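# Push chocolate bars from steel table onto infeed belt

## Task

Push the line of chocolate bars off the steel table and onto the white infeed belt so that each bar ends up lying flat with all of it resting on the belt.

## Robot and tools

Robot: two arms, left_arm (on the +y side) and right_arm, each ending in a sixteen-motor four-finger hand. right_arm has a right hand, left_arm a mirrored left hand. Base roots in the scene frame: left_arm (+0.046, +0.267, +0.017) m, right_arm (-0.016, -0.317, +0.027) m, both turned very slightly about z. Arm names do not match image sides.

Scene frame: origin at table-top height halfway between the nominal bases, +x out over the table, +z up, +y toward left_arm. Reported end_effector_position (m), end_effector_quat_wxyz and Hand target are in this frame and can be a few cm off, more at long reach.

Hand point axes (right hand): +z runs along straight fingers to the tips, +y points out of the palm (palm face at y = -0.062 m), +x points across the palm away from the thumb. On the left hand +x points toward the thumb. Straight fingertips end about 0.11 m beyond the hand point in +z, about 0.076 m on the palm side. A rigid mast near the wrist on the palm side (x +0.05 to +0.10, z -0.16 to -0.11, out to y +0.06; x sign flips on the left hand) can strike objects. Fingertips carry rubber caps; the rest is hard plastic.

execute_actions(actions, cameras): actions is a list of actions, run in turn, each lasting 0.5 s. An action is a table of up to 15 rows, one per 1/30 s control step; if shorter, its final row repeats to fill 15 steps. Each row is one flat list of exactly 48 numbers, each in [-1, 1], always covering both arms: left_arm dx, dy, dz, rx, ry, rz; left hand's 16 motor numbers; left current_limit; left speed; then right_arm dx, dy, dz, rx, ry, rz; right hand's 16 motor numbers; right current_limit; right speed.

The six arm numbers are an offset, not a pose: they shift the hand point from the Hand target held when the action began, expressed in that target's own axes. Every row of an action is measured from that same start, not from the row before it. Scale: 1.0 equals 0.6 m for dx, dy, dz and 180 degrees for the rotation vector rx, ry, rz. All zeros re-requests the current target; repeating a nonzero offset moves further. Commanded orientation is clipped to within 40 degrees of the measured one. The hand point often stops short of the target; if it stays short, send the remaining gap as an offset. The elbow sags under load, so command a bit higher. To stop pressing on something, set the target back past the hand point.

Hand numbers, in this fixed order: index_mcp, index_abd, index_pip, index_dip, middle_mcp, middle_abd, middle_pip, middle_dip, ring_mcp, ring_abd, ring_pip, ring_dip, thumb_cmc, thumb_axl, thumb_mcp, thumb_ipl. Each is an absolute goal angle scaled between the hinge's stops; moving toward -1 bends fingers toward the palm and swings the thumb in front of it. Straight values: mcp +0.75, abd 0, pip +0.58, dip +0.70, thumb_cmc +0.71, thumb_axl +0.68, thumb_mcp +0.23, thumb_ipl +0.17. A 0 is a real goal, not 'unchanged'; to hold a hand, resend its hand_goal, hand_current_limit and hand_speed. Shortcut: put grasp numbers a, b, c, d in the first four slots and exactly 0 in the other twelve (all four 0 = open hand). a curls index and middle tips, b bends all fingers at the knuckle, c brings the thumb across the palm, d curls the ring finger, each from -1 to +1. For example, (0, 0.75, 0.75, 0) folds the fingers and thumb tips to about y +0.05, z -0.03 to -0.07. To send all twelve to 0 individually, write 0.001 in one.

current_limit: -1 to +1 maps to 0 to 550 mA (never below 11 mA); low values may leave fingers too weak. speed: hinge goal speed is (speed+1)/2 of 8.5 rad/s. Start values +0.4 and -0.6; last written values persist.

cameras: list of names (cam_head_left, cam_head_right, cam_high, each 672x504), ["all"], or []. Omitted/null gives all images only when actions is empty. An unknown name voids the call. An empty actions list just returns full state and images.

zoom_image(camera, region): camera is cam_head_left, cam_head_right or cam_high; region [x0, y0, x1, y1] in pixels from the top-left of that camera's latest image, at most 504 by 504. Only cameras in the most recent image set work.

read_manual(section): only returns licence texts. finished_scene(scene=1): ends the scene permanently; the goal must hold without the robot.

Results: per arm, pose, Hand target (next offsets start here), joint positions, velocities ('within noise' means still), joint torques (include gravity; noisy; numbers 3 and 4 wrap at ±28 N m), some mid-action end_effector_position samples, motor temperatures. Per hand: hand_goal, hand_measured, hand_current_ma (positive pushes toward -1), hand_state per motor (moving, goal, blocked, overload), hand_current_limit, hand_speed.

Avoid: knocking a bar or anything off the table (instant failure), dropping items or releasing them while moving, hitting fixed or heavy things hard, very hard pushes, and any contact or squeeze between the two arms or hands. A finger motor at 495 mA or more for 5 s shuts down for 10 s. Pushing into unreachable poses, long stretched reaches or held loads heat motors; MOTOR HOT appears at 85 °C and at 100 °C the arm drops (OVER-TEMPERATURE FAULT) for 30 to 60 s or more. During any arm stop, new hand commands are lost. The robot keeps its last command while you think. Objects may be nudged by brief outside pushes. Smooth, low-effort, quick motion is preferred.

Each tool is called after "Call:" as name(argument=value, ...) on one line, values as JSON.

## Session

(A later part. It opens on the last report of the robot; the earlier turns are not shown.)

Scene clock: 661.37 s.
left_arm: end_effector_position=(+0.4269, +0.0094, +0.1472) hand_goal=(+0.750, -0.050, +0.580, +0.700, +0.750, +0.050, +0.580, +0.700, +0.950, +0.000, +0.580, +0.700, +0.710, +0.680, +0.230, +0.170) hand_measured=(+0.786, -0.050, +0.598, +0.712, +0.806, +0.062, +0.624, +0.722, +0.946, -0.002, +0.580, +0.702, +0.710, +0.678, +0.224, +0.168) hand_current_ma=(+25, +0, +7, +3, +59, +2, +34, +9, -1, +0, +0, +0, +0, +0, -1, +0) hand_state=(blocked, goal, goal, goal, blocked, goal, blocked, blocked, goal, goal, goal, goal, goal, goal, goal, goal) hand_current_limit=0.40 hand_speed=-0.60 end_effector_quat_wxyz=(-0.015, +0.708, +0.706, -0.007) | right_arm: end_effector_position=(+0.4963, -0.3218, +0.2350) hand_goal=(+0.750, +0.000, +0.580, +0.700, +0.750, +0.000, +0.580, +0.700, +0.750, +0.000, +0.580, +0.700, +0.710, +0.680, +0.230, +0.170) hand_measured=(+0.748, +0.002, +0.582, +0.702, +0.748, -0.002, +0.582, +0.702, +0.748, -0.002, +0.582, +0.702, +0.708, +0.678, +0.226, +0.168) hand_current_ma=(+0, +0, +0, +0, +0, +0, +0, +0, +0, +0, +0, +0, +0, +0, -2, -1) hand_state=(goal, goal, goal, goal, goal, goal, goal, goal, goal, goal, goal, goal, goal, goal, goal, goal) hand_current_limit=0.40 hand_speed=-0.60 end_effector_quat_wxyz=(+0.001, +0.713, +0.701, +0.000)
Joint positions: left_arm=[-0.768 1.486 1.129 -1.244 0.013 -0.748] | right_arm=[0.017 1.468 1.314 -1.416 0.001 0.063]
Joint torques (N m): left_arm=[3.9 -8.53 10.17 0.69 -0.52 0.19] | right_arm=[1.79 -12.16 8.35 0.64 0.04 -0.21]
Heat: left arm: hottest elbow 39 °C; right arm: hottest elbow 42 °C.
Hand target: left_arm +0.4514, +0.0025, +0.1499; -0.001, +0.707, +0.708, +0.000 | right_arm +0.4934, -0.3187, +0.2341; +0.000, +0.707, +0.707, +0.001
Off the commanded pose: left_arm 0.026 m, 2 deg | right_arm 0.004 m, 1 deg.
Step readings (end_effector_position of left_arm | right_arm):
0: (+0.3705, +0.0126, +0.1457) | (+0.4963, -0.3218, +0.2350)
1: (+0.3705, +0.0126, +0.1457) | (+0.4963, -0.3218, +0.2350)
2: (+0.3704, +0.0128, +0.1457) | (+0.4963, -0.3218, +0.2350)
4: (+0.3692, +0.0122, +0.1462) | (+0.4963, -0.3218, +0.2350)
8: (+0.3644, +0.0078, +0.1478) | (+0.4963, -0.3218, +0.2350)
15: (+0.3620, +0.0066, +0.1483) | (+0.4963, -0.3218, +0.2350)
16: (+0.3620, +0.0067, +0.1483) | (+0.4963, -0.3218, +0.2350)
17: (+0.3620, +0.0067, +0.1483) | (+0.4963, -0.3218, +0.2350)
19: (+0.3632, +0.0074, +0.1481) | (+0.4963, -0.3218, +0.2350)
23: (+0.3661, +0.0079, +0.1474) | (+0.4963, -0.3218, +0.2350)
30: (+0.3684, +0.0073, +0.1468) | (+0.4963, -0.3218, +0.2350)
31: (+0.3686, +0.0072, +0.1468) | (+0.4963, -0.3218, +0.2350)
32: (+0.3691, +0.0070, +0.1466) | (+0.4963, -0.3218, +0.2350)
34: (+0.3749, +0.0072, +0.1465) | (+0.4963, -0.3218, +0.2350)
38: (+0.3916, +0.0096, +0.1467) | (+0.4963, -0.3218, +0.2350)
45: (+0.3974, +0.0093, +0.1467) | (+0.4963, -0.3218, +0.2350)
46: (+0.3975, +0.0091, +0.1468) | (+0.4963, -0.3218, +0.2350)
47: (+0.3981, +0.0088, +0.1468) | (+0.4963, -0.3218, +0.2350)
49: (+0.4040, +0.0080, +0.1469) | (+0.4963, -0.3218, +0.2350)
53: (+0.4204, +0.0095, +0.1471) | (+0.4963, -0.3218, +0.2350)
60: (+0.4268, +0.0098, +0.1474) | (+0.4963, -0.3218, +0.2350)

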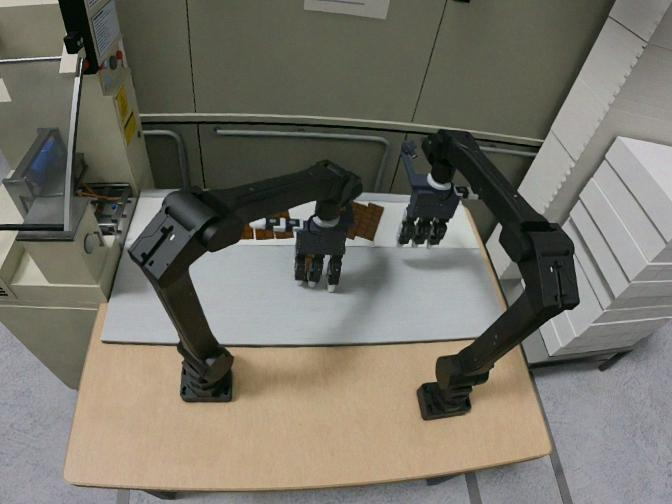

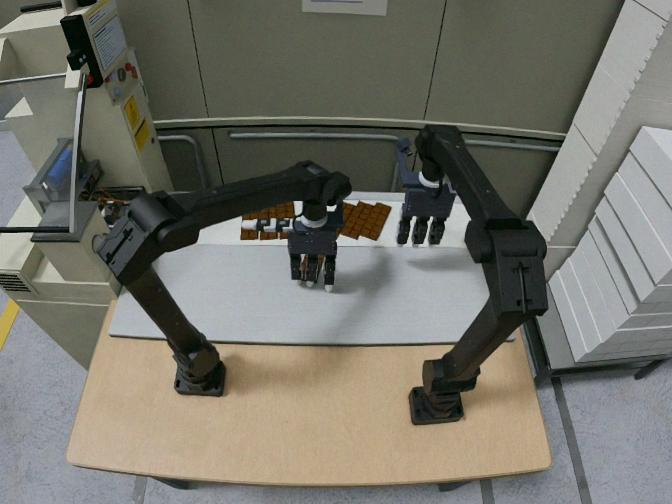

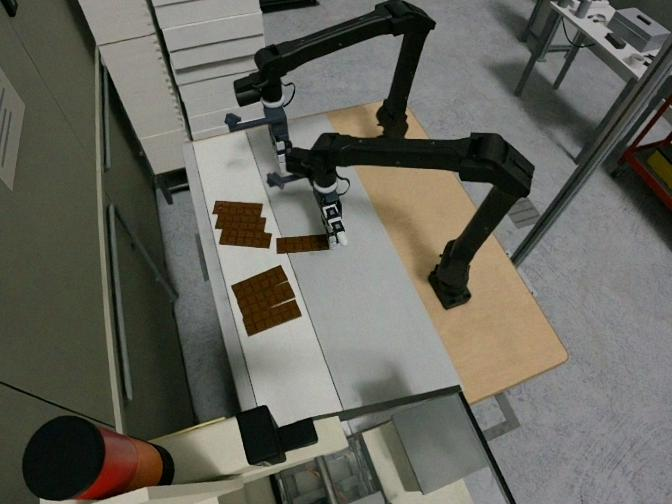

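Call:
execute_actions(actions=[[[0,-0.05,-0.03,0,0,0,0.75,0,0.58,0.7,0.75,0,0.58,0.7,0.95,0,0.58,0.7,0.71,0.68,0.23,0.17,0.4,-0.6,-0.08,0,0,0,0,0,0,0,0,0,0,0,0,0,0,0,0,0,0,0,0,0,0.4,-0.6]],[[0,0,-0.07,0,0,0,0.75,0,0.58,0.7,0.75,0,0.58,0.7,0.95,0,0.58,0.7,0.71,0.68,0.23,0.17,0.4,-0.6,-0.08,0,0,0,0,0,0,0,0,0,0,0,0,0,0,0,0,0,0,0,0,0,0.4,-0.6]],[[-0.074,0.103,0,0,0,0,0.75,0,0.58,0.7,0.75,0,0.58,0.7,0.95,0,0.58,0.7,0.71,0.68,0.23,0.17,0.4,-0.6,0,0,0,0,0,0,0,0,0,0,0,0,0,0,0,0,0,0,0,0,0,0,0.4,-0.6]],[[-0.074,0.103,0,0,0,0,0.75,0,0.58,0.7,0.75,0,0.58,0.7,0.95,0,0.58,0.7,0.71,0.68,0.23,0.17,0.4,-0.6,0,0,0,0,0,0,0,0,0,0,0,0,0,0,0,0,0,0,0,0,0,0,0.4,-0.6]],[[0,0,0.06,0,0,0,0.75,0,0.58,0.7,0.75,0,0.58,0.7,0.95,0,0.58,0.7,0.71,0.68,0.23,0.17,0.4,-0.6,0,0,0,0,0,0,0,0,0,0,0,0,0,0,0,0,0,0,0,0,0,0,0.4,-0.6]]], cameras=["all"])

Call:
zoom_image(camera="cam_high", region=[210, 170, 350, 310])

Call:
zoom_image(camera="cam_head_left", region=[265, 190, 385, 290])

Call:
zoom_image(camera="cam_head_right", region=[265, 190, 385, 290])

Scene clock: 705.00 s.
left_arm: end_effector_position=(+0.5392, -0.0913, +0.1859) hand_goal=(+0.750, +0.000, +0.580, +0.700, +0.750, +0.000, +0.580, +0.700, +0.950, +0.000, +0.580, +0.700, +0.710, +0.680, +0.230, +0.170) hand_measured=(+0.748, -0.002, +0.582, +0.702, +0.750, +0.002, +0.582, +0.702, +0.946, -0.002, +0.580, +0.702, +0.710, +0.678, +0.224, +0.168) hand_current_ma=(+0, +0, +0, +0, +0, +0, +0, +0, -1, +0, +0, +0, +0, +0, -1, +0) hand_state=(goal, goal, goal, goal, goal, goal, goal, goal, goal, goal, goal, goal, goal, goal, goal, goal) hand_current_limit=0.40 hand_speed=-0.60 end_effector_quat_wxyz=(+0.006, +0.709, +0.705, +0.001) | right_arm: end_effector_position=(+0.4897, -0.4181, +0.2350) hand_goal=(+0.750, +0.000, +0.580, +0.700, +0.750, +0.000, +0.580, +0.700, +0.750, +0.000, +0.580, +0.700, +0.710, +0.680, +0.230, +0.170) hand_measured=(+0.748, +0.002, +0.582, +0.702, +0.748, -0.002, +0.582, +0.702, +0.748, -0.002, +0.582, +0.702, +0.708, +0.678, +0.226, +0.168) hand_current_ma=(+0, +0, +0, +0, +0, +0, +0, +0, +0, +0, +0, +0, +0, +0, -2, -1) hand_state=(goal, goal, goal, goal, goal, goal, goal, goal, goal, goal, goal, goal, goal, goal, goal, goal) hand_current_limit=0.40 hand_speed=-0.60 end_effector_quat_wxyz=(+0.001, +0.713, +0.701, +0.000)
Joint positions: left_arm=[-0.767 1.815 1.642 -1.387 -0.001 -0.745] | right_arm=[-0.209 1.468 1.314 -1.416 0 -0.162]
Joint torques (N m): left_arm=[3.31 -15.79 7.1 0.31 -0.02 0.11] | right_arm=[1.73 -10.87 9.88 0.7 0.07 -0.19]
Heat: left arm: hottest elbow 41 °C; right arm: hottest elbow 41 °C.
Hand target: left_arm +0.5452, -0.0862, +0.1737; -0.001, +0.707, +0.707, +0.000 | right_arm +0.4934, -0.4148, +0.2341; +0.000, +0.707, +0.707, +0.001
Off the commanded pose: left_arm 0.015 m, 1 deg | right_arm 0.005 m, 1 deg.
Step readings (end_effector_position of left_arm | right_arm):
0: (+0.4269, +0.0094, +0.1472) | (+0.4963, -0.3218, +0.2350)
1: (+0.4269, +0.0094, +0.1472) | (+0.4964, -0.3219, +0.2350)
2: (+0.4266, +0.0099, +0.1472) | (+0.4965, -0.3227, +0.2350)
4: (+0.4260, +0.0112, +0.1482) | (+0.4969, -0.3289, +0.2350)
8: (+0.4250, +0.0114, +0.1518) | (+0.4961, -0.3578, +0.2350)
15: (+0.4223, +0.0099, +0.1575) | (+0.4954, -0.3715, +0.2350)
16: (+0.4220, +0.0099, +0.1576) | (+0.4955, -0.3714, +0.2350)
17: (+0.4206, +0.0113, +0.1576) | (+0.4956, -0.3719, +0.2350)
19: (+0.4164, +0.0155, +0.1601) | (+0.4953, -0.3775, +0.2350)
23: (+0.4124, +0.0193, +0.1736) | (+0.4916, -0.4057, +0.2350)
30: (+0.4159, +0.0161, +0.1915) | (+0.4894, -0.4192, +0.2350)
31: (+0.4161, +0.0159, +0.1919) | (+0.4895, -0.4190, +0.2350)
32: (+0.4171, +0.0149, +0.1925) | (+0.4895, -0.4188, +0.2350)
34: (+0.4279, +0.0048, +0.1971) | (+0.4896, -0.4186, +0.2350)
38: (+0.4579, -0.0239, +0.2020) | (+0.4897, -0.4183, +0.2350)
45: (+0.4676, -0.0334, +0.1904) | (+0.4897, -0.4181, +0.2350)
46: (+0.4678, -0.0337, +0.1906) | (+0.4897, -0.4181, +0.2350)
47: (+0.4692, -0.0348, +0.1919) | (+0.4897, -0.4181, +0.2350)
49: (+0.4828, -0.0457, +0.1980) | (+0.4897, -0.4181, +0.2350)
53: (+0.5165, -0.0752, +0.2055) | (+0.4897, -0.4181, +0.2350)
60: (+0.5283, -0.0811, +0.1921) | (+0.4897, -0.4181, +0.2350)
61: (+0.5280, -0.0809, +0.1910) | (+0.4897, -0.4181, +0.2350)
62: (+0.5282, -0.0811, +0.1904) | (+0.4897, -0.4181, +0.2350)
64: (+0.5309, -0.0836, +0.1901) | (+0.4897, -0.4181, +0.2350)
68: (+0.5368, -0.0891, +0.1891) | (+0.4897, -0.4181, +0.2350)
75: (+0.5390, -0.0911, +0.1861) | (+0.4897, -0.4181, +0.2350)

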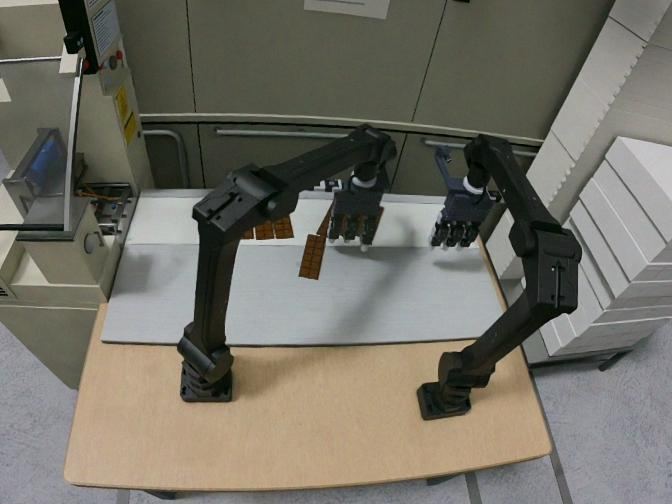

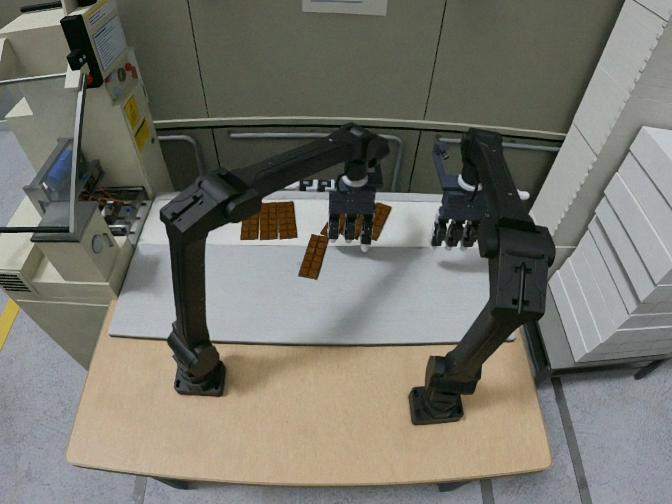

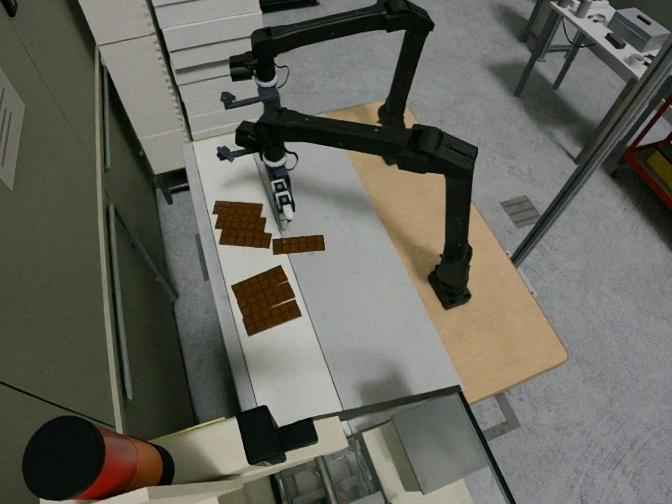

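Scaled by 3.600 from the camera's 672x504 image, which has a finer 960x720 frame.

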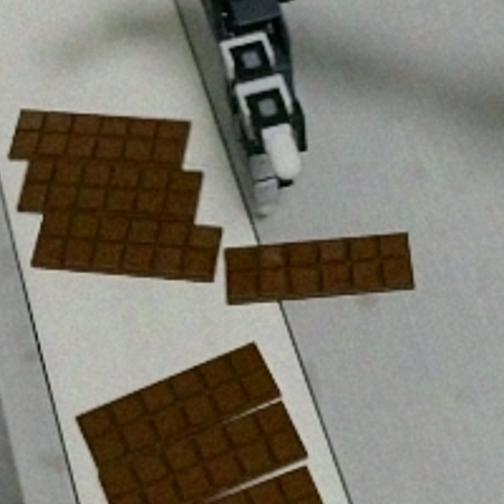

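Scaled by 4.200 from the camera's 672x504 image, which has a finer 960x720 frame.

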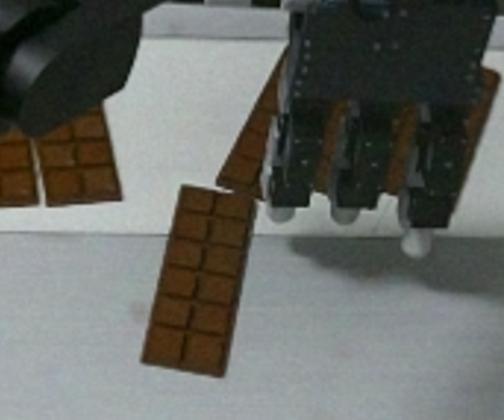

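Scaled by 4.200 from the camera's 672x504 image, which has a finer 960x720 frame.

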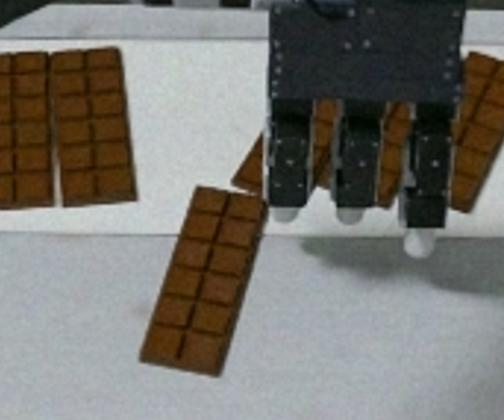

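Call:
execute_actions(actions=[[[0,-0.025,0.03,0,0,0,0.75,0,0.58,0.7,0.75,0,0.58,0.7,0.95,0,0.58,0.7,0.71,0.68,0.23,0.17,0.4,-0.6,0,0,0,0,0,0,0,0,0,0,0,0,0,0,0,0,0,0,0,0,0,0,0.4,-0.6]],[[0,0,0.016,0,0,0,0.75,0,0.58,0.7,0.75,0,0.58,0.7,0.95,0,0.58,0.7,0.71,0.68,0.23,0.17,0.4,-0.6,0,0,0,0,0,0,0,0,0,0,0,0,0,0,0,0,0,0,0,0,0,0,0.4,-0.6]],[[0.03,0,0,0,0,0,0.75,0,0.58,0.7,0.75,0,0.58,0.7,0.95,0,0.58,0.7,0.71,0.68,0.23,0.17,0.4,-0.6,0,0,0,0,0,0,0,0,0,0,0,0,0,0,0,0,0,0,0,0,0,0,0.4,-0.6]],[[0.02,0,0,0,0,0,0.75,0,0.58,0.7,0.75,0,0.58,0.7,0.95,0,0.58,0.7,0.71,0.68,0.23,0.17,0.4,-0.6,0,0,0,0,0,0,0,0,0,0,0,0,0,0,0,0,0,0,0,0,0,0,0.4,-0.6]]], cameras=["all"])

Call:
zoom_image(camera="cam_high", region=[210, 170, 350, 310])

Call:
zoom_image(camera="cam_head_left", region=[265, 190, 385, 290])

Scene clock: 748.03 s.
left_arm: end_effector_position=(+0.5278, -0.0702, +0.1546) hand_goal=(+0.750, +0.000, +0.580, +0.700, +0.750, +0.000, +0.580, +0.700, +0.950, +0.000, +0.580, +0.700, +0.710, +0.680, +0.230, +0.170) hand_measured=(+0.748, -0.010, +0.580, +0.702, +0.744, -0.014, +0.576, +0.698, +0.946, -0.002, +0.580, +0.702, +0.710, +0.678, +0.224, +0.168) hand_current_ma=(+0, -1, +0, +0, -1, -3, +0, +0, -1, +0, +0, +0, +0, +0, -1, +0) hand_state=(goal, goal, goal, goal, goal, goal, goal, goal, goal, goal, goal, goal, goal, goal, goal, goal) hand_current_limit=0.40 hand_speed=-0.60 end_effector_quat_wxyz=(+0.009, +0.711, +0.703, -0.002) | right_arm: end_effector_position=(+0.4897, -0.4181, +0.2350) hand_goal=(+0.750, +0.000, +0.580, +0.700, +0.750, +0.000, +0.580, +0.700, +0.750, +0.000, +0.580, +0.700, +0.710, +0.680, +0.230, +0.170) hand_measured=(+0.748, +0.002, +0.582, +0.702, +0.748, -0.002, +0.582, +0.702, +0.748, -0.002, +0.582, +0.702, +0.708, +0.678, +0.226, +0.168) hand_current_ma=(+0, +0, +0, +0, +0, +0, +0, +0, +0, +0, +0, +0, +0, +0, -2, -1) hand_state=(goal, goal, goal, goal, goal, goal, goal, goal, goal, goal, goal, goal, goal, goal, goal, goal) hand_current_limit=0.40 hand_speed=-0.60 end_effector_quat_wxyz=(+0.001, +0.713, +0.701, +0.000)
Joint positions: left_arm=[-0.75 1.77 1.496 -1.279 0.005 -0.723] | right_arm=[-0.209 1.468 1.314 -1.416 0 -0.162]
Joint torques (N m): left_arm=[3.84 -16.38 5.91 -0.03 -0.22 0.11] | right_arm=[1.79 -11.11 9.8 0.77 0.07 -0.2]
Heat: left arm: hottest shoulder 39 °C; right arm: hottest elbow 42 °C.
Hand target: left_arm +0.5301, -0.0563, +0.1462; -0.001, +0.707, +0.708, +0.000 | right_arm +0.4934, -0.4148, +0.2341; +0.000, +0.707, +0.707, +0.001
Off the commanded pose: left_arm 0.016 m, 1 deg | right_arm 0.005 m, 1 deg.
Step readings (end_effector_position of left_arm | right_arm):
0: (+0.5392, -0.0913, +0.1859) | (+0.4897, -0.4181, +0.2350)
1: (+0.5391, -0.0913, +0.1858) | (+0.4897, -0.4181, +0.2350)
2: (+0.5392, -0.0913, +0.1844) | (+0.4897, -0.4181, +0.2350)
4: (+0.5386, -0.0907, +0.1784) | (+0.4897, -0.4181, +0.2350)
8: (+0.5322, -0.0847, +0.1624) | (+0.4897, -0.4181, +0.2350)
15: (+0.5321, -0.0845, +0.1593) | (+0.4897, -0.4181, +0.2350)
16: (+0.5322, -0.0846, +0.1593) | (+0.4897, -0.4181, +0.2350)
17: (+0.5323, -0.0847, +0.1591) | (+0.4897, -0.4181, +0.2350)
19: (+0.5331, -0.0855, +0.1582) | (+0.4897, -0.4181, +0.2350)
23: (+0.5326, -0.0850, +0.1550) | (+0.4897, -0.4181, +0.2350)
30: (+0.5328, -0.0852, +0.1550) | (+0.4897, -0.4181, +0.2350)
31: (+0.5327, -0.0851, +0.1549) | (+0.4897, -0.4181, +0.2350)
32: (+0.5325, -0.0849, +0.1544) | (+0.4897, -0.4181, +0.2350)
34: (+0.5314, -0.0839, +0.1548) | (+0.4897, -0.4181, +0.2350)
38: (+0.5286, -0.0814, +0.1548) | (+0.4897, -0.4181, +0.2350)
45: (+0.5283, -0.0809, +0.1549) | (+0.4897, -0.4181, +0.2350)
46: (+0.5282, -0.0809, +0.1548) | (+0.4897, -0.4181, +0.2350)
47: (+0.5279, -0.0805, +0.1546) | (+0.4897, -0.4181, +0.2350)
49: (+0.5272, -0.0785, +0.1548) | (+0.4897, -0.4181, +0.2350)
53: (+0.5267, -0.0724, +0.1546) | (+0.4897, -0.4181, +0.2350)
60: (+0.5277, -0.0700, +0.1546) | (+0.4897, -0.4181, +0.2350)

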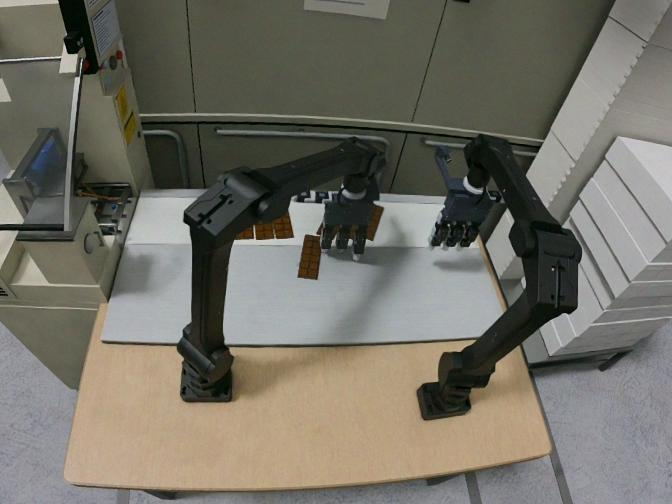

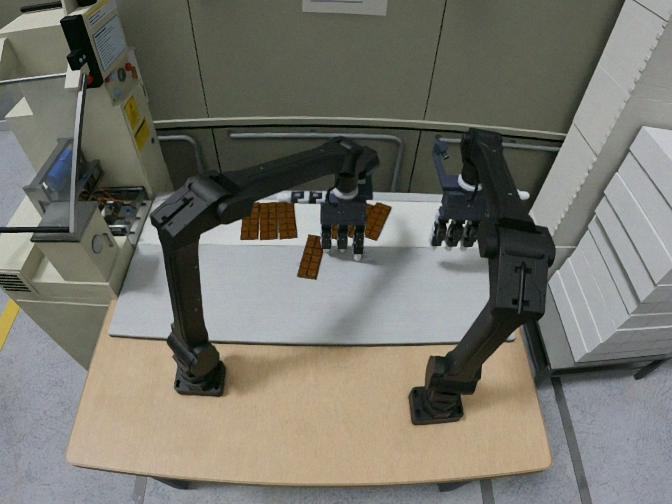

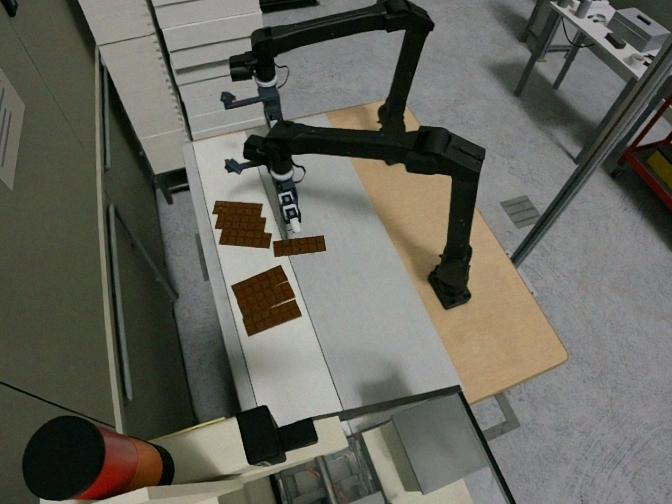

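Scaled by 3.600 from the camera's 672x504 image, which has a finer 960x720 frame.

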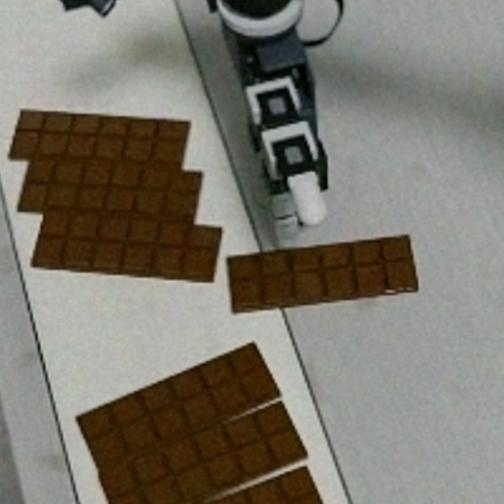

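Scaled by 4.200 from the camera's 672x504 image, which has a finer 960x720 frame.

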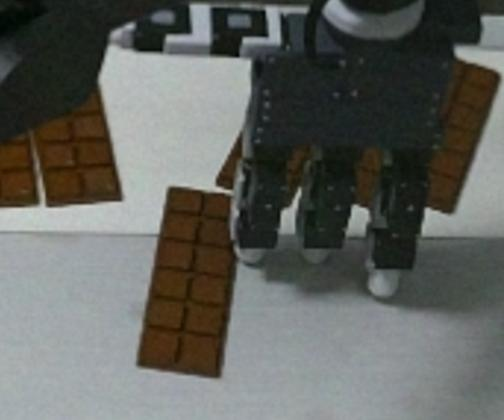

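Call:
execute_actions(actions=[[[0.015,0,0.004,0,0,0,0.75,0,0.58,0.7,0.75,0,0.58,0.7,0.95,0,0.58,0.7,0.71,0.68,0.23,0.17,0.4,-0.6,0,0,0,0,0,0,0,0,0,0,0,0,0,0,0,0,0,0,0,0,0,0,0.4,-0.6]],[[0.014,0,0,0,0,0,0.75,0,0.58,0.7,0.75,0,0.58,0.7,0.95,0,0.58,0.7,0.71,0.68,0.23,0.17,0.4,-0.6,0,0,0,0,0,0,0,0,0,0,0,0,0,0,0,0,0,0,0,0,0,0,0.4,-0.6]]], cameras=["all"])

Call:
zoom_image(camera="cam_head_left", region=[265, 190, 385, 290])

Call:
zoom_image(camera="cam_high", region=[210, 170, 350, 310])

Scene clock: 758.60 s.
left_arm: end_effector_position=(+0.5277, -0.0545, +0.1546) hand_goal=(+0.750, +0.000, +0.580, +0.700, +0.750, +0.000, +0.580, +0.700, +0.950, +0.000, +0.580, +0.700, +0.710, +0.680, +0.230, +0.170) hand_measured=(+0.748, -0.028, +0.580, +0.702, +0.748, -0.010, +0.578, +0.698, +0.946, -0.002, +0.580, +0.702, +0.710, +0.678, +0.224, +0.168) hand_current_ma=(+0, -11, +0, +0, +0, -1, +0, +0, -1, +0, +0, +0, +0, +0, -1, +0) hand_state=(goal, blocked, goal, goal, goal, goal, goal, goal, goal, goal, goal, goal, goal, goal, goal, goal) hand_current_limit=0.40 hand_speed=-0.60 end_effector_quat_wxyz=(+0.011, +0.712, +0.702, -0.003) | right_arm: end_effector_position=(+0.4897, -0.4181, +0.2350) hand_goal=(+0.750, +0.000, +0.580, +0.700, +0.750, +0.000, +0.580, +0.700, +0.750, +0.000, +0.580, +0.700, +0.710, +0.680, +0.230, +0.170) hand_measured=(+0.748, +0.002, +0.582, +0.702, +0.748, -0.002, +0.582, +0.702, +0.748, -0.002, +0.582, +0.702, +0.708, +0.678, +0.226, +0.168) hand_current_ma=(+0, +0, +0, +0, +0, +0, +0, +0, +0, +0, +0, +0, +0, +0, -2, -1) hand_state=(goal, goal, goal, goal, goal, goal, goal, goal, goal, goal, goal, goal, goal, goal, goal, goal) hand_current_limit=0.40 hand_speed=-0.60 end_effector_quat_wxyz=(+0.001, +0.713, +0.701, +0.000)
Joint positions: left_arm=[-0.727 1.74 1.455 -1.263 0.007 -0.697] | right_arm=[-0.209 1.468 1.314 -1.416 0 -0.162]
Joint torques (N m): left_arm=[3.84 -15.38 5.81 0.01 -0.28 0.1] | right_arm=[1.61 -11.16 9.8 0.73 0.04 -0.19]
Heat: left arm: hottest shoulder 38 °C; right arm: hottest elbow 42 °C.
Hand target: left_arm +0.5302, -0.0388, +0.1439; -0.001, +0.707, +0.708, +0.000 | right_arm +0.4934, -0.4148, +0.2341; +0.000, +0.707, +0.707, +0.001
Off the commanded pose: left_arm 0.019 m, 2 deg | right_arm 0.005 m, 1 deg.
Step readings (end_effector_position of left_arm | right_arm):
0: (+0.5278, -0.0702, +0.1546) | (+0.4897, -0.4181, +0.2350)
1: (+0.5278, -0.0702, +0.1546) | (+0.4897, -0.4181, +0.2350)
2: (+0.5276, -0.0698, +0.1543) | (+0.4897, -0.4181, +0.2350)
4: (+0.5269, -0.0687, +0.1545) | (+0.4897, -0.4181, +0.2350)
8: (+0.5267, -0.0648, +0.1547) | (+0.4897, -0.4181, +0.2350)
15: (+0.5274, -0.0629, +0.1546) | (+0.4897, -0.4181, +0.2350)
16: (+0.5275, -0.0630, +0.1546) | (+0.4897, -0.4181, +0.2350)
17: (+0.5273, -0.0629, +0.1544) | (+0.4897, -0.4181, +0.2350)
19: (+0.5266, -0.0616, +0.1547) | (+0.4897, -0.4181, +0.2350)
23: (+0.5267, -0.0567, +0.1546) | (+0.4897, -0.4181, +0.2350)
30: (+0.5276, -0.0545, +0.1546) | (+0.4897, -0.4181, +0.2350)

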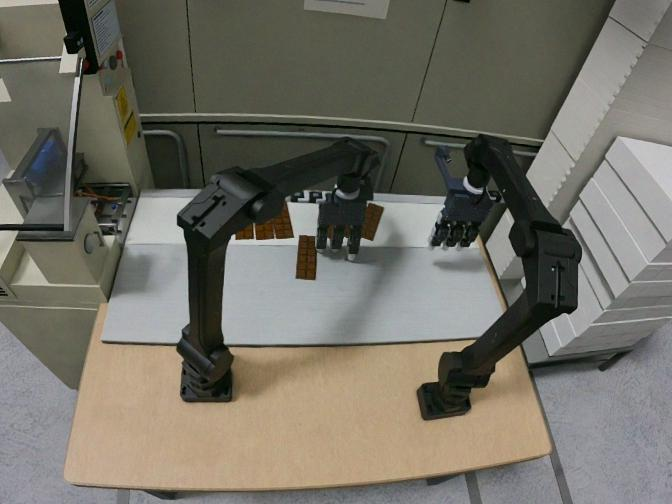

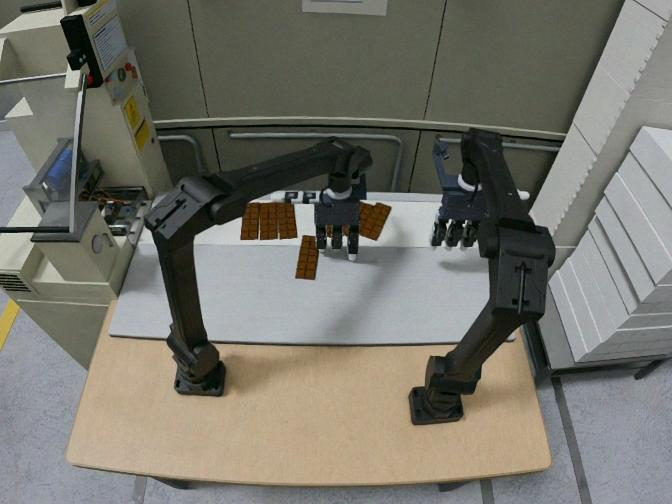

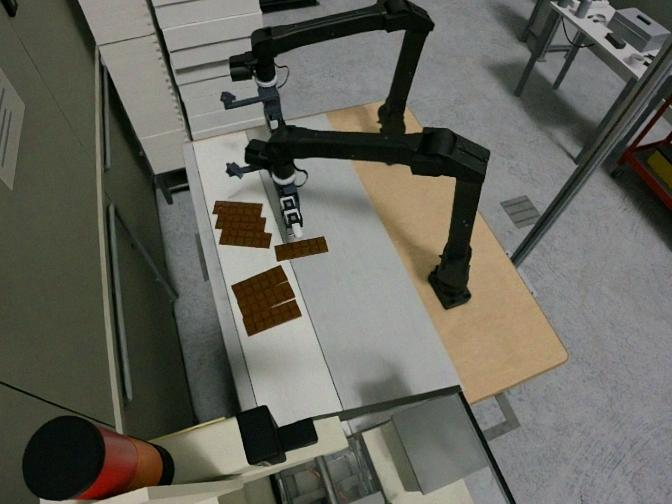

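Scaled by 4.200 from the camera's 672x504 image, which has a finer 960x720 frame.

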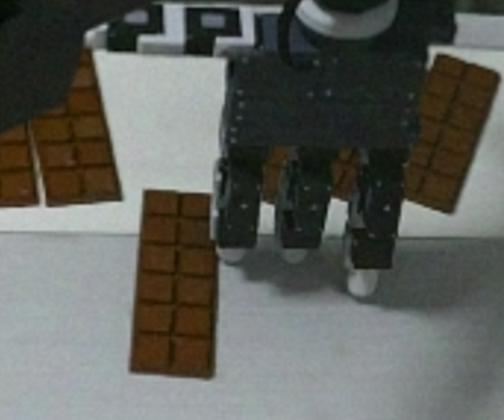

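Scaled by 3.600 from the camera's 672x504 image, which has a finer 960x720 frame.

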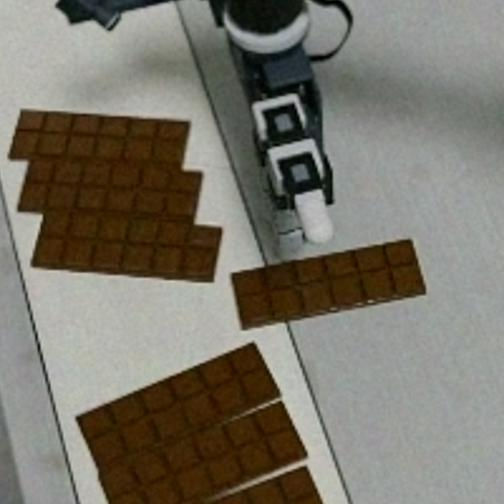

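Call:
execute_actions(actions=[[[-0.035,0,0,0,0,0,0.75,0,0.58,0.7,0.75,0,0.58,0.7,0.95,0,0.58,0.7,0.71,0.68,0.23,0.17,0.4,-0.6,0,0,0,0,0,0,0,0,0,0,0,0,0,0,0,0,0,0,0,0,0,0,0.4,-0.6]],[[0,0,-0.09,0,0,0,0.75,0,0.58,0.7,0.75,0,0.58,0.7,0.95,0,0.58,0.7,0.71,0.68,0.23,0.17,0.4,-0.6,0,0,0,0,0,0,0,0,0,0,0,0,0,0,0,0,0,0,0,0,0,0,0.4,-0.6]],[[0.056,-0.12,0,0,0,0,0.75,-0.03,0.58,0.7,0.75,0.03,0.58,0.7,0.95,0,0.58,0.7,0.71,0.68,0.23,0.17,0.4,-0.6,0,0,0,0,0,0,0,0,0,0,0,0,0,0,0,0,0,0,0,0,0,0,0.4,-0.6]],[[0.056,-0.12,0,0,0,0,0.75,-0.03,0.58,0.7,0.75,0.03,0.58,0.7,0.95,0,0.58,0.7,0.71,0.68,0.23,0.17,0.4,-0.6,0,0,0,0,0,0,0,0,0,0,0,0,0,0,0,0,0,0,0,0,0,0,0.4,-0.6]],[[0,0,0.06,0,0,0,0.75,-0.03,0.58,0.7,0.75,0.03,0.58,0.7,0.95,0,0.58,0.7,0.71,0.68,0.23,0.17,0.4,-0.6,0,0,0,0,0,0,0,0,0,0,0,0,0,0,0,0,0,0,0,0,0,0,0.4,-0.6]],[[0,0,0.025,0,0,0,0.75,-0.03,0.58,0.7,0.75,0.03,0.58,0.7,0.95,0,0.58,0.7,0.71,0.68,0.23,0.17,0.4,-0.6,0,0,0,0,0,0,0,0,0,0,0,0,0,0,0,0,0,0,0,0,0,0,0.4,-0.6]]], cameras=["all"])

Call:
zoom_image(camera="cam_head_left", region=[245, 200, 365, 300])

Call:
zoom_image(camera="cam_high", region=[210, 170, 350, 310])

Scene clock: 783.33 s.
left_arm: end_effector_position=(+0.3901, +0.0106, +0.1545) hand_goal=(+0.750, -0.030, +0.580, +0.700, +0.750, +0.030, +0.580, +0.700, +0.950, +0.000, +0.580, +0.700, +0.710, +0.680, +0.230, +0.170) hand_measured=(+0.748, -0.028, +0.580, +0.702, +0.748, +0.028, +0.578, +0.698, +0.946, -0.002, +0.580, +0.702, +0.710, +0.678, +0.224, +0.168) hand_current_ma=(+0, +0, +0, +0, +0, +0, +0, +0, -1, +0, +0, +0, +0, +0, -1, +0) hand_state=(goal, goal, goal, goal, goal, goal, goal, goal, goal, goal, goal, goal, goal, goal, goal, goal) hand_current_limit=0.40 hand_speed=-0.60 end_effector_quat_wxyz=(+0.005, +0.705, +0.710, -0.002) | right_arm: end_effector_position=(+0.4897, -0.4181, +0.2350) hand_goal=(+0.750, +0.000, +0.580, +0.700, +0.750, +0.000, +0.580, +0.700, +0.750, +0.000, +0.580, +0.700, +0.710, +0.680, +0.230, +0.170) hand_measured=(+0.748, +0.002, +0.582, +0.702, +0.748, -0.002, +0.582, +0.702, +0.748, -0.002, +0.582, +0.702, +0.708, +0.678, +0.226, +0.168) hand_current_ma=(+0, +0, +0, +0, +0, +0, +0, +0, +0, +0, +0, +0, +0, +0, -2, -1) hand_state=(goal, goal, goal, goal, goal, goal, goal, goal, goal, goal, goal, goal, goal, goal, goal, goal) hand_current_limit=0.40 hand_speed=-0.60 end_effector_quat_wxyz=(+0.001, +0.713, +0.701, +0.000)
Joint positions: left_arm=[-0.837 1.39 1.042 -1.214 0.003 -0.828] | right_arm=[-0.209 1.468 1.314 -1.416 0 -0.162]
Joint torques (N m): left_arm=[1.26 -9.11 6.53 0.29 -0.14 -0.05] | right_arm=[1.49 -10.7 9.74 0.87 0.06 -0.2]
Heat: left arm: hottest shoulder 38 °C; right arm: hottest elbow 42 °C.
Hand target: left_arm +0.3861, +0.0072, +0.1470; -0.001, +0.707, +0.708, +0.000 | right_arm +0.4934, -0.4148, +0.2341; +0.000, +0.707, +0.707, +0.001
Off the commanded pose: left_arm 0.009 m, 1 deg | right_arm 0.005 m, 1 deg.
Step readings (end_effector_position of left_arm | right_arm):
0: (+0.5277, -0.0545, +0.1546) | (+0.4897, -0.4181, +0.2350)
1: (+0.5277, -0.0545, +0.1546) | (+0.4897, -0.4181, +0.2350)
2: (+0.5277, -0.0545, +0.1546) | (+0.4897, -0.4181, +0.2350)
4: (+0.5276, -0.0544, +0.1546) | (+0.4897, -0.4181, +0.2350)
8: (+0.5275, -0.0540, +0.1543) | (+0.4897, -0.4181, +0.2350)
15: (+0.5274, -0.0537, +0.1543) | (+0.4897, -0.4181, +0.2350)
16: (+0.5274, -0.0536, +0.1544) | (+0.4897, -0.4181, +0.2350)
17: (+0.5269, -0.0530, +0.1553) | (+0.4897, -0.4181, +0.2350)
19: (+0.5234, -0.0491, +0.1578) | (+0.4897, -0.4181, +0.2350)
23: (+0.5203, -0.0463, +0.1680) | (+0.4897, -0.4181, +0.2350)
30: (+0.5224, -0.0480, +0.1776) | (+0.4897, -0.4181, +0.2350)
31: (+0.5222, -0.0478, +0.1776) | (+0.4897, -0.4181, +0.2350)
32: (+0.5206, -0.0472, +0.1776) | (+0.4897, -0.4181, +0.2350)
34: (+0.5101, -0.0407, +0.1773) | (+0.4897, -0.4181, +0.2350)
38: (+0.4775, -0.0231, +0.1845) | (+0.4897, -0.4181, +0.2350)
45: (+0.4637, -0.0247, +0.2069) | (+0.4897, -0.4181, +0.2350)
46: (+0.4632, -0.0244, +0.2060) | (+0.4897, -0.4181, +0.2350)
47: (+0.4603, -0.0230, +0.2035) | (+0.4897, -0.4181, +0.2350)
49: (+0.4444, -0.0114, +0.1932) | (+0.4897, -0.4181, +0.2350)
53: (+0.4061, +0.0083, +0.1845) | (+0.4897, -0.4181, +0.2350)
60: (+0.3923, +0.0076, +0.2029) | (+0.4897, -0.4181, +0.2350)
61: (+0.3921, +0.0079, +0.2029) | (+0.4897, -0.4181, +0.2350)
62: (+0.3922, +0.0078, +0.2015) | (+0.4897, -0.4181, +0.2350)
64: (+0.3920, +0.0082, +0.1931) | (+0.4897, -0.4181, +0.2350)
68: (+0.3876, +0.0131, +0.1742) | (+0.4897, -0.4181, +0.2350)
75: (+0.3893, +0.0115, +0.1676) | (+0.4897, -0.4181, +0.2350)
76: (+0.3895, +0.0113, +0.1677) | (+0.4897, -0.4181, +0.2350)
77: (+0.3898, +0.0110, +0.1674) | (+0.4897, -0.4181, +0.2350)
79: (+0.3906, +0.0102, +0.1650) | (+0.4897, -0.4181, +0.2350)
83: (+0.3898, +0.0109, +0.1585) | (+0.4897, -0.4181, +0.2350)
90: (+0.3900, +0.0108, +0.1545) | (+0.4897, -0.4181, +0.2350)

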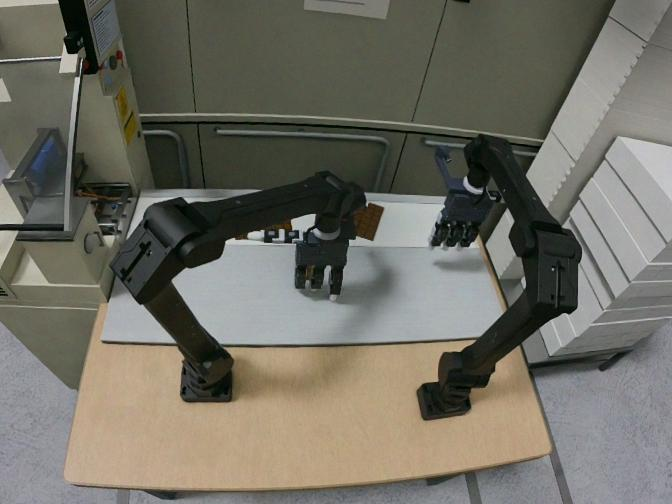

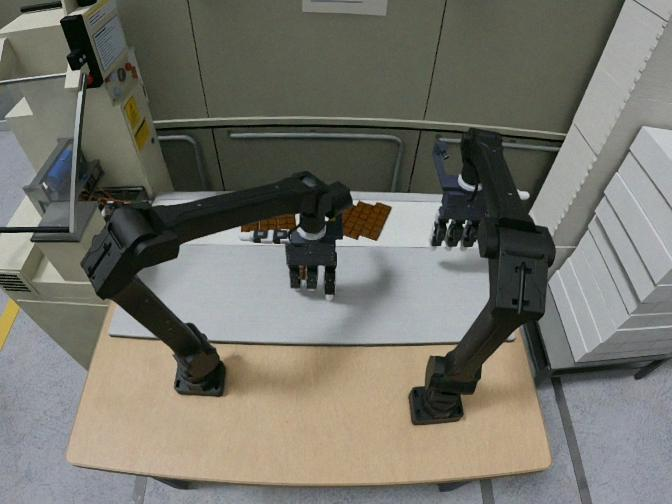

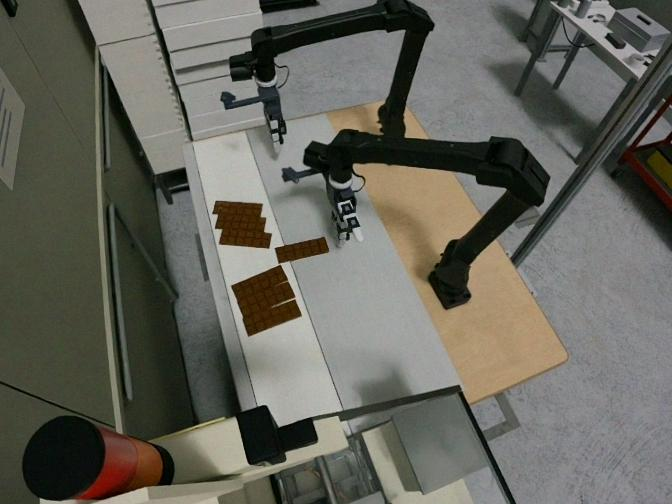

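Scaled by 4.200 from the camera's 672x504 image, which has a finer 960x720 frame.

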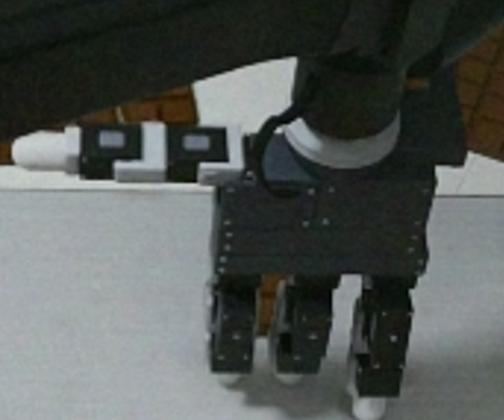

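Scaled by 3.600 from the camera's 672x504 image, which has a finer 960x720 frame.

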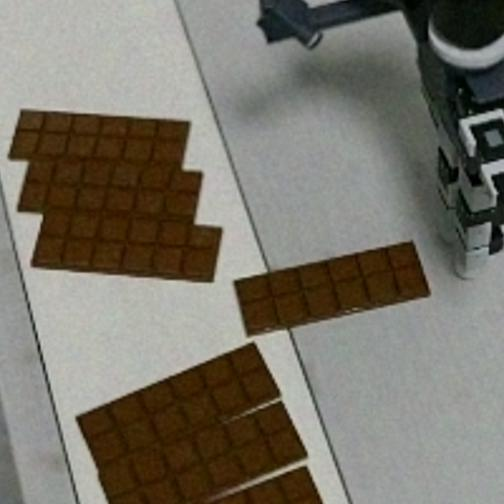

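Call:
execute_actions(actions=[[[0.001,0.05,-0.003,0,0,0,0.75,-0.03,0.58,0.7,0.75,0.03,0.58,0.7,0.95,0,0.58,0.7,0.71,0.68,0.23,0.17,0.4,-0.6,0,0,0,0,0,0,0,0,0,0,0,0,0,0,0,0,0,0,0,0,0,0,0.4,-0.6]],[[0,0.05,0,0,0,0,0.75,-0.03,0.58,0.7,0.75,0.03,0.58,0.7,0.95,0,0.58,0.7,0.71,0.68,0.23,0.17,0.4,-0.6,0,0,0,0,0,0,0,0,0,0,0,0,0,0,0,0,0,0,0,0,0,0,0.4,-0.6]],[[0,0.05,0,0,0,0,0.75,-0.03,0.58,0.7,0.75,0.03,0.58,0.7,0.95,0,0.58,0.7,0.71,0.68,0.23,0.17,0.4,-0.6,0,0,0,0,0,0,0,0,0,0,0,0,0,0,0,0,0,0,0,0,0,0,0.4,-0.6]]], cameras=["all"])

Call:
zoom_image(camera="cam_head_left", region=[245, 190, 365, 290])

Call:
zoom_image(camera="cam_high", region=[210, 170, 350, 310])

Scene clock: 799.53 s.
left_arm: end_effector_position=(+0.4506, +0.0115, +0.1477) hand_goal=(+0.750, -0.030, +0.580, +0.700, +0.750, +0.030, +0.580, +0.700, +0.950, +0.000, +0.580, +0.700, +0.710, +0.680, +0.230, +0.170) hand_measured=(+0.792, -0.032, +0.602, +0.716, +0.806, +0.030, +0.624, +0.722, +0.946, -0.002, +0.580, +0.702, +0.710, +0.678, +0.224, +0.168) hand_current_ma=(+34, +0, +9, +4, +60, +0, +34, +9, -1, +0, +0, +0, +0, +0, -1, +0) hand_state=(blocked, goal, blocked, goal, blocked, goal, blocked, blocked, goal, goal, goal, goal, goal, goal, goal, goal) hand_current_limit=0.40 hand_speed=-0.60 end_effector_quat_wxyz=(-0.012, +0.709, +0.705, -0.009) | right_arm: end_effector_position=(+0.4897, -0.4181, +0.2350) hand_goal=(+0.750, +0.000, +0.580, +0.700, +0.750, +0.000, +0.580, +0.700, +0.750, +0.000, +0.580, +0.700, +0.710, +0.680, +0.230, +0.170) hand_measured=(+0.748, +0.002, +0.582, +0.702, +0.748, -0.002, +0.582, +0.702, +0.748, -0.002, +0.582, +0.702, +0.708, +0.678, +0.226, +0.168) hand_current_ma=(+0, +0, +0, +0, +0, +0, +0, +0, +0, +0, +0, +0, +0, +0, -2, -1) hand_state=(goal, goal, goal, goal, goal, goal, goal, goal, goal, goal, goal, goal, goal, goal, goal, goal) hand_current_limit=0.40 hand_speed=-0.60 end_effector_quat_wxyz=(+0.001, +0.713, +0.701, +0.000)
Joint positions: left_arm=[-0.725 1.522 1.172 -1.246 0.017 -0.703] | right_arm=[-0.209 1.468 1.314 -1.416 0 -0.162]
Joint torques (N m): left_arm=[4.01 -8.94 10.04 0.58 -0.65 0.21] | right_arm=[1.03 -11.46 9.89 0.84 0.05 -0.19]
Heat: left arm: hottest shoulder 38 °C; right arm: hottest elbow 42 °C.
Hand target: left_arm +0.4760, +0.0078, +0.1488; -0.001, +0.707, +0.708, +0.000 | right_arm +0.4934, -0.4148, +0.2341; +0.000, +0.707, +0.707, +0.001
Off the commanded pose: left_arm 0.026 m, 2 deg | right_arm 0.005 m, 1 deg.
Step readings (end_effector_position of left_arm | right_arm):
0: (+0.3901, +0.0106, +0.1545) | (+0.4897, -0.4181, +0.2350)
1: (+0.3901, +0.0106, +0.1545) | (+0.4897, -0.4181, +0.2350)
2: (+0.3902, +0.0106, +0.1541) | (+0.4897, -0.4181, +0.2350)
4: (+0.3907, +0.0104, +0.1509) | (+0.4897, -0.4181, +0.2350)
8: (+0.3975, +0.0102, +0.1504) | (+0.4897, -0.4181, +0.2350)
15: (+0.4011, +0.0104, +0.1501) | (+0.4897, -0.4181, +0.2350)
16: (+0.4013, +0.0103, +0.1503) | (+0.4897, -0.4181, +0.2350)
17: (+0.4021, +0.0099, +0.1502) | (+0.4897, -0.4181, +0.2350)
19: (+0.4070, +0.0097, +0.1494) | (+0.4897, -0.4181, +0.2350)
23: (+0.4181, +0.0111, +0.1479) | (+0.4897, -0.4181, +0.2350)
30: (+0.4221, +0.0107, +0.1478) | (+0.4897, -0.4181, +0.2350)
31: (+0.4222, +0.0105, +0.1477) | (+0.4897, -0.4181, +0.2350)
32: (+0.4231, +0.0102, +0.1478) | (+0.4897, -0.4181, +0.2350)
34: (+0.4295, +0.0098, +0.1478) | (+0.4897, -0.4181, +0.2350)
38: (+0.4449, +0.0117, +0.1476) | (+0.4897, -0.4181, +0.2350)
45: (+0.4504, +0.0119, +0.1476) | (+0.4897, -0.4181, +0.2350)

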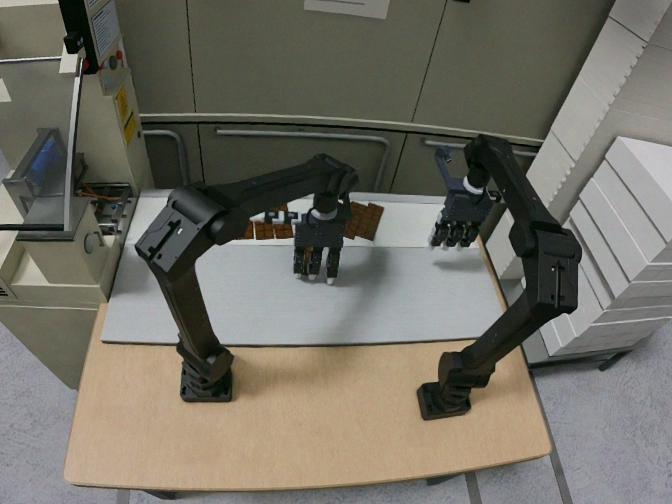

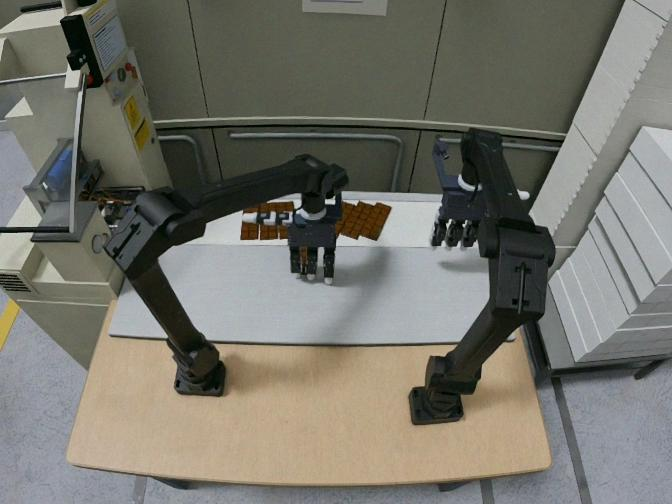

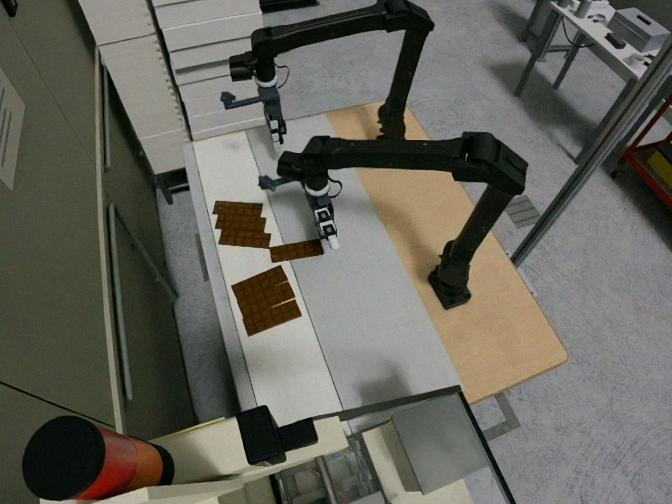

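Scaled by 4.200 from the camera's 672x504 image, which has a finer 960x720 frame.

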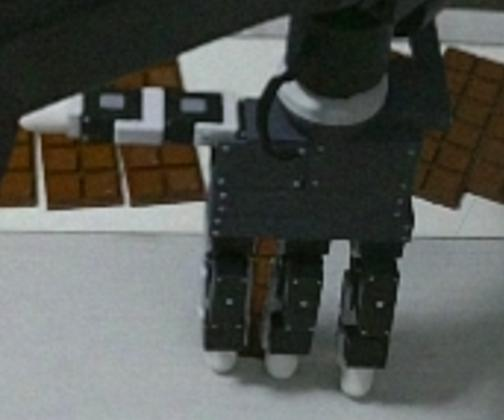

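Scaled by 3.600 from the camera's 672x504 image, which has a finer 960x720 frame.

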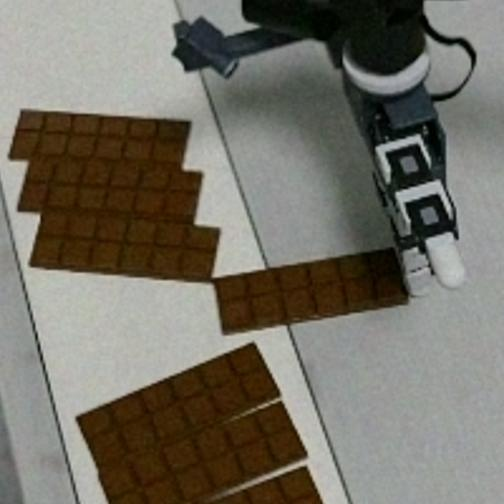

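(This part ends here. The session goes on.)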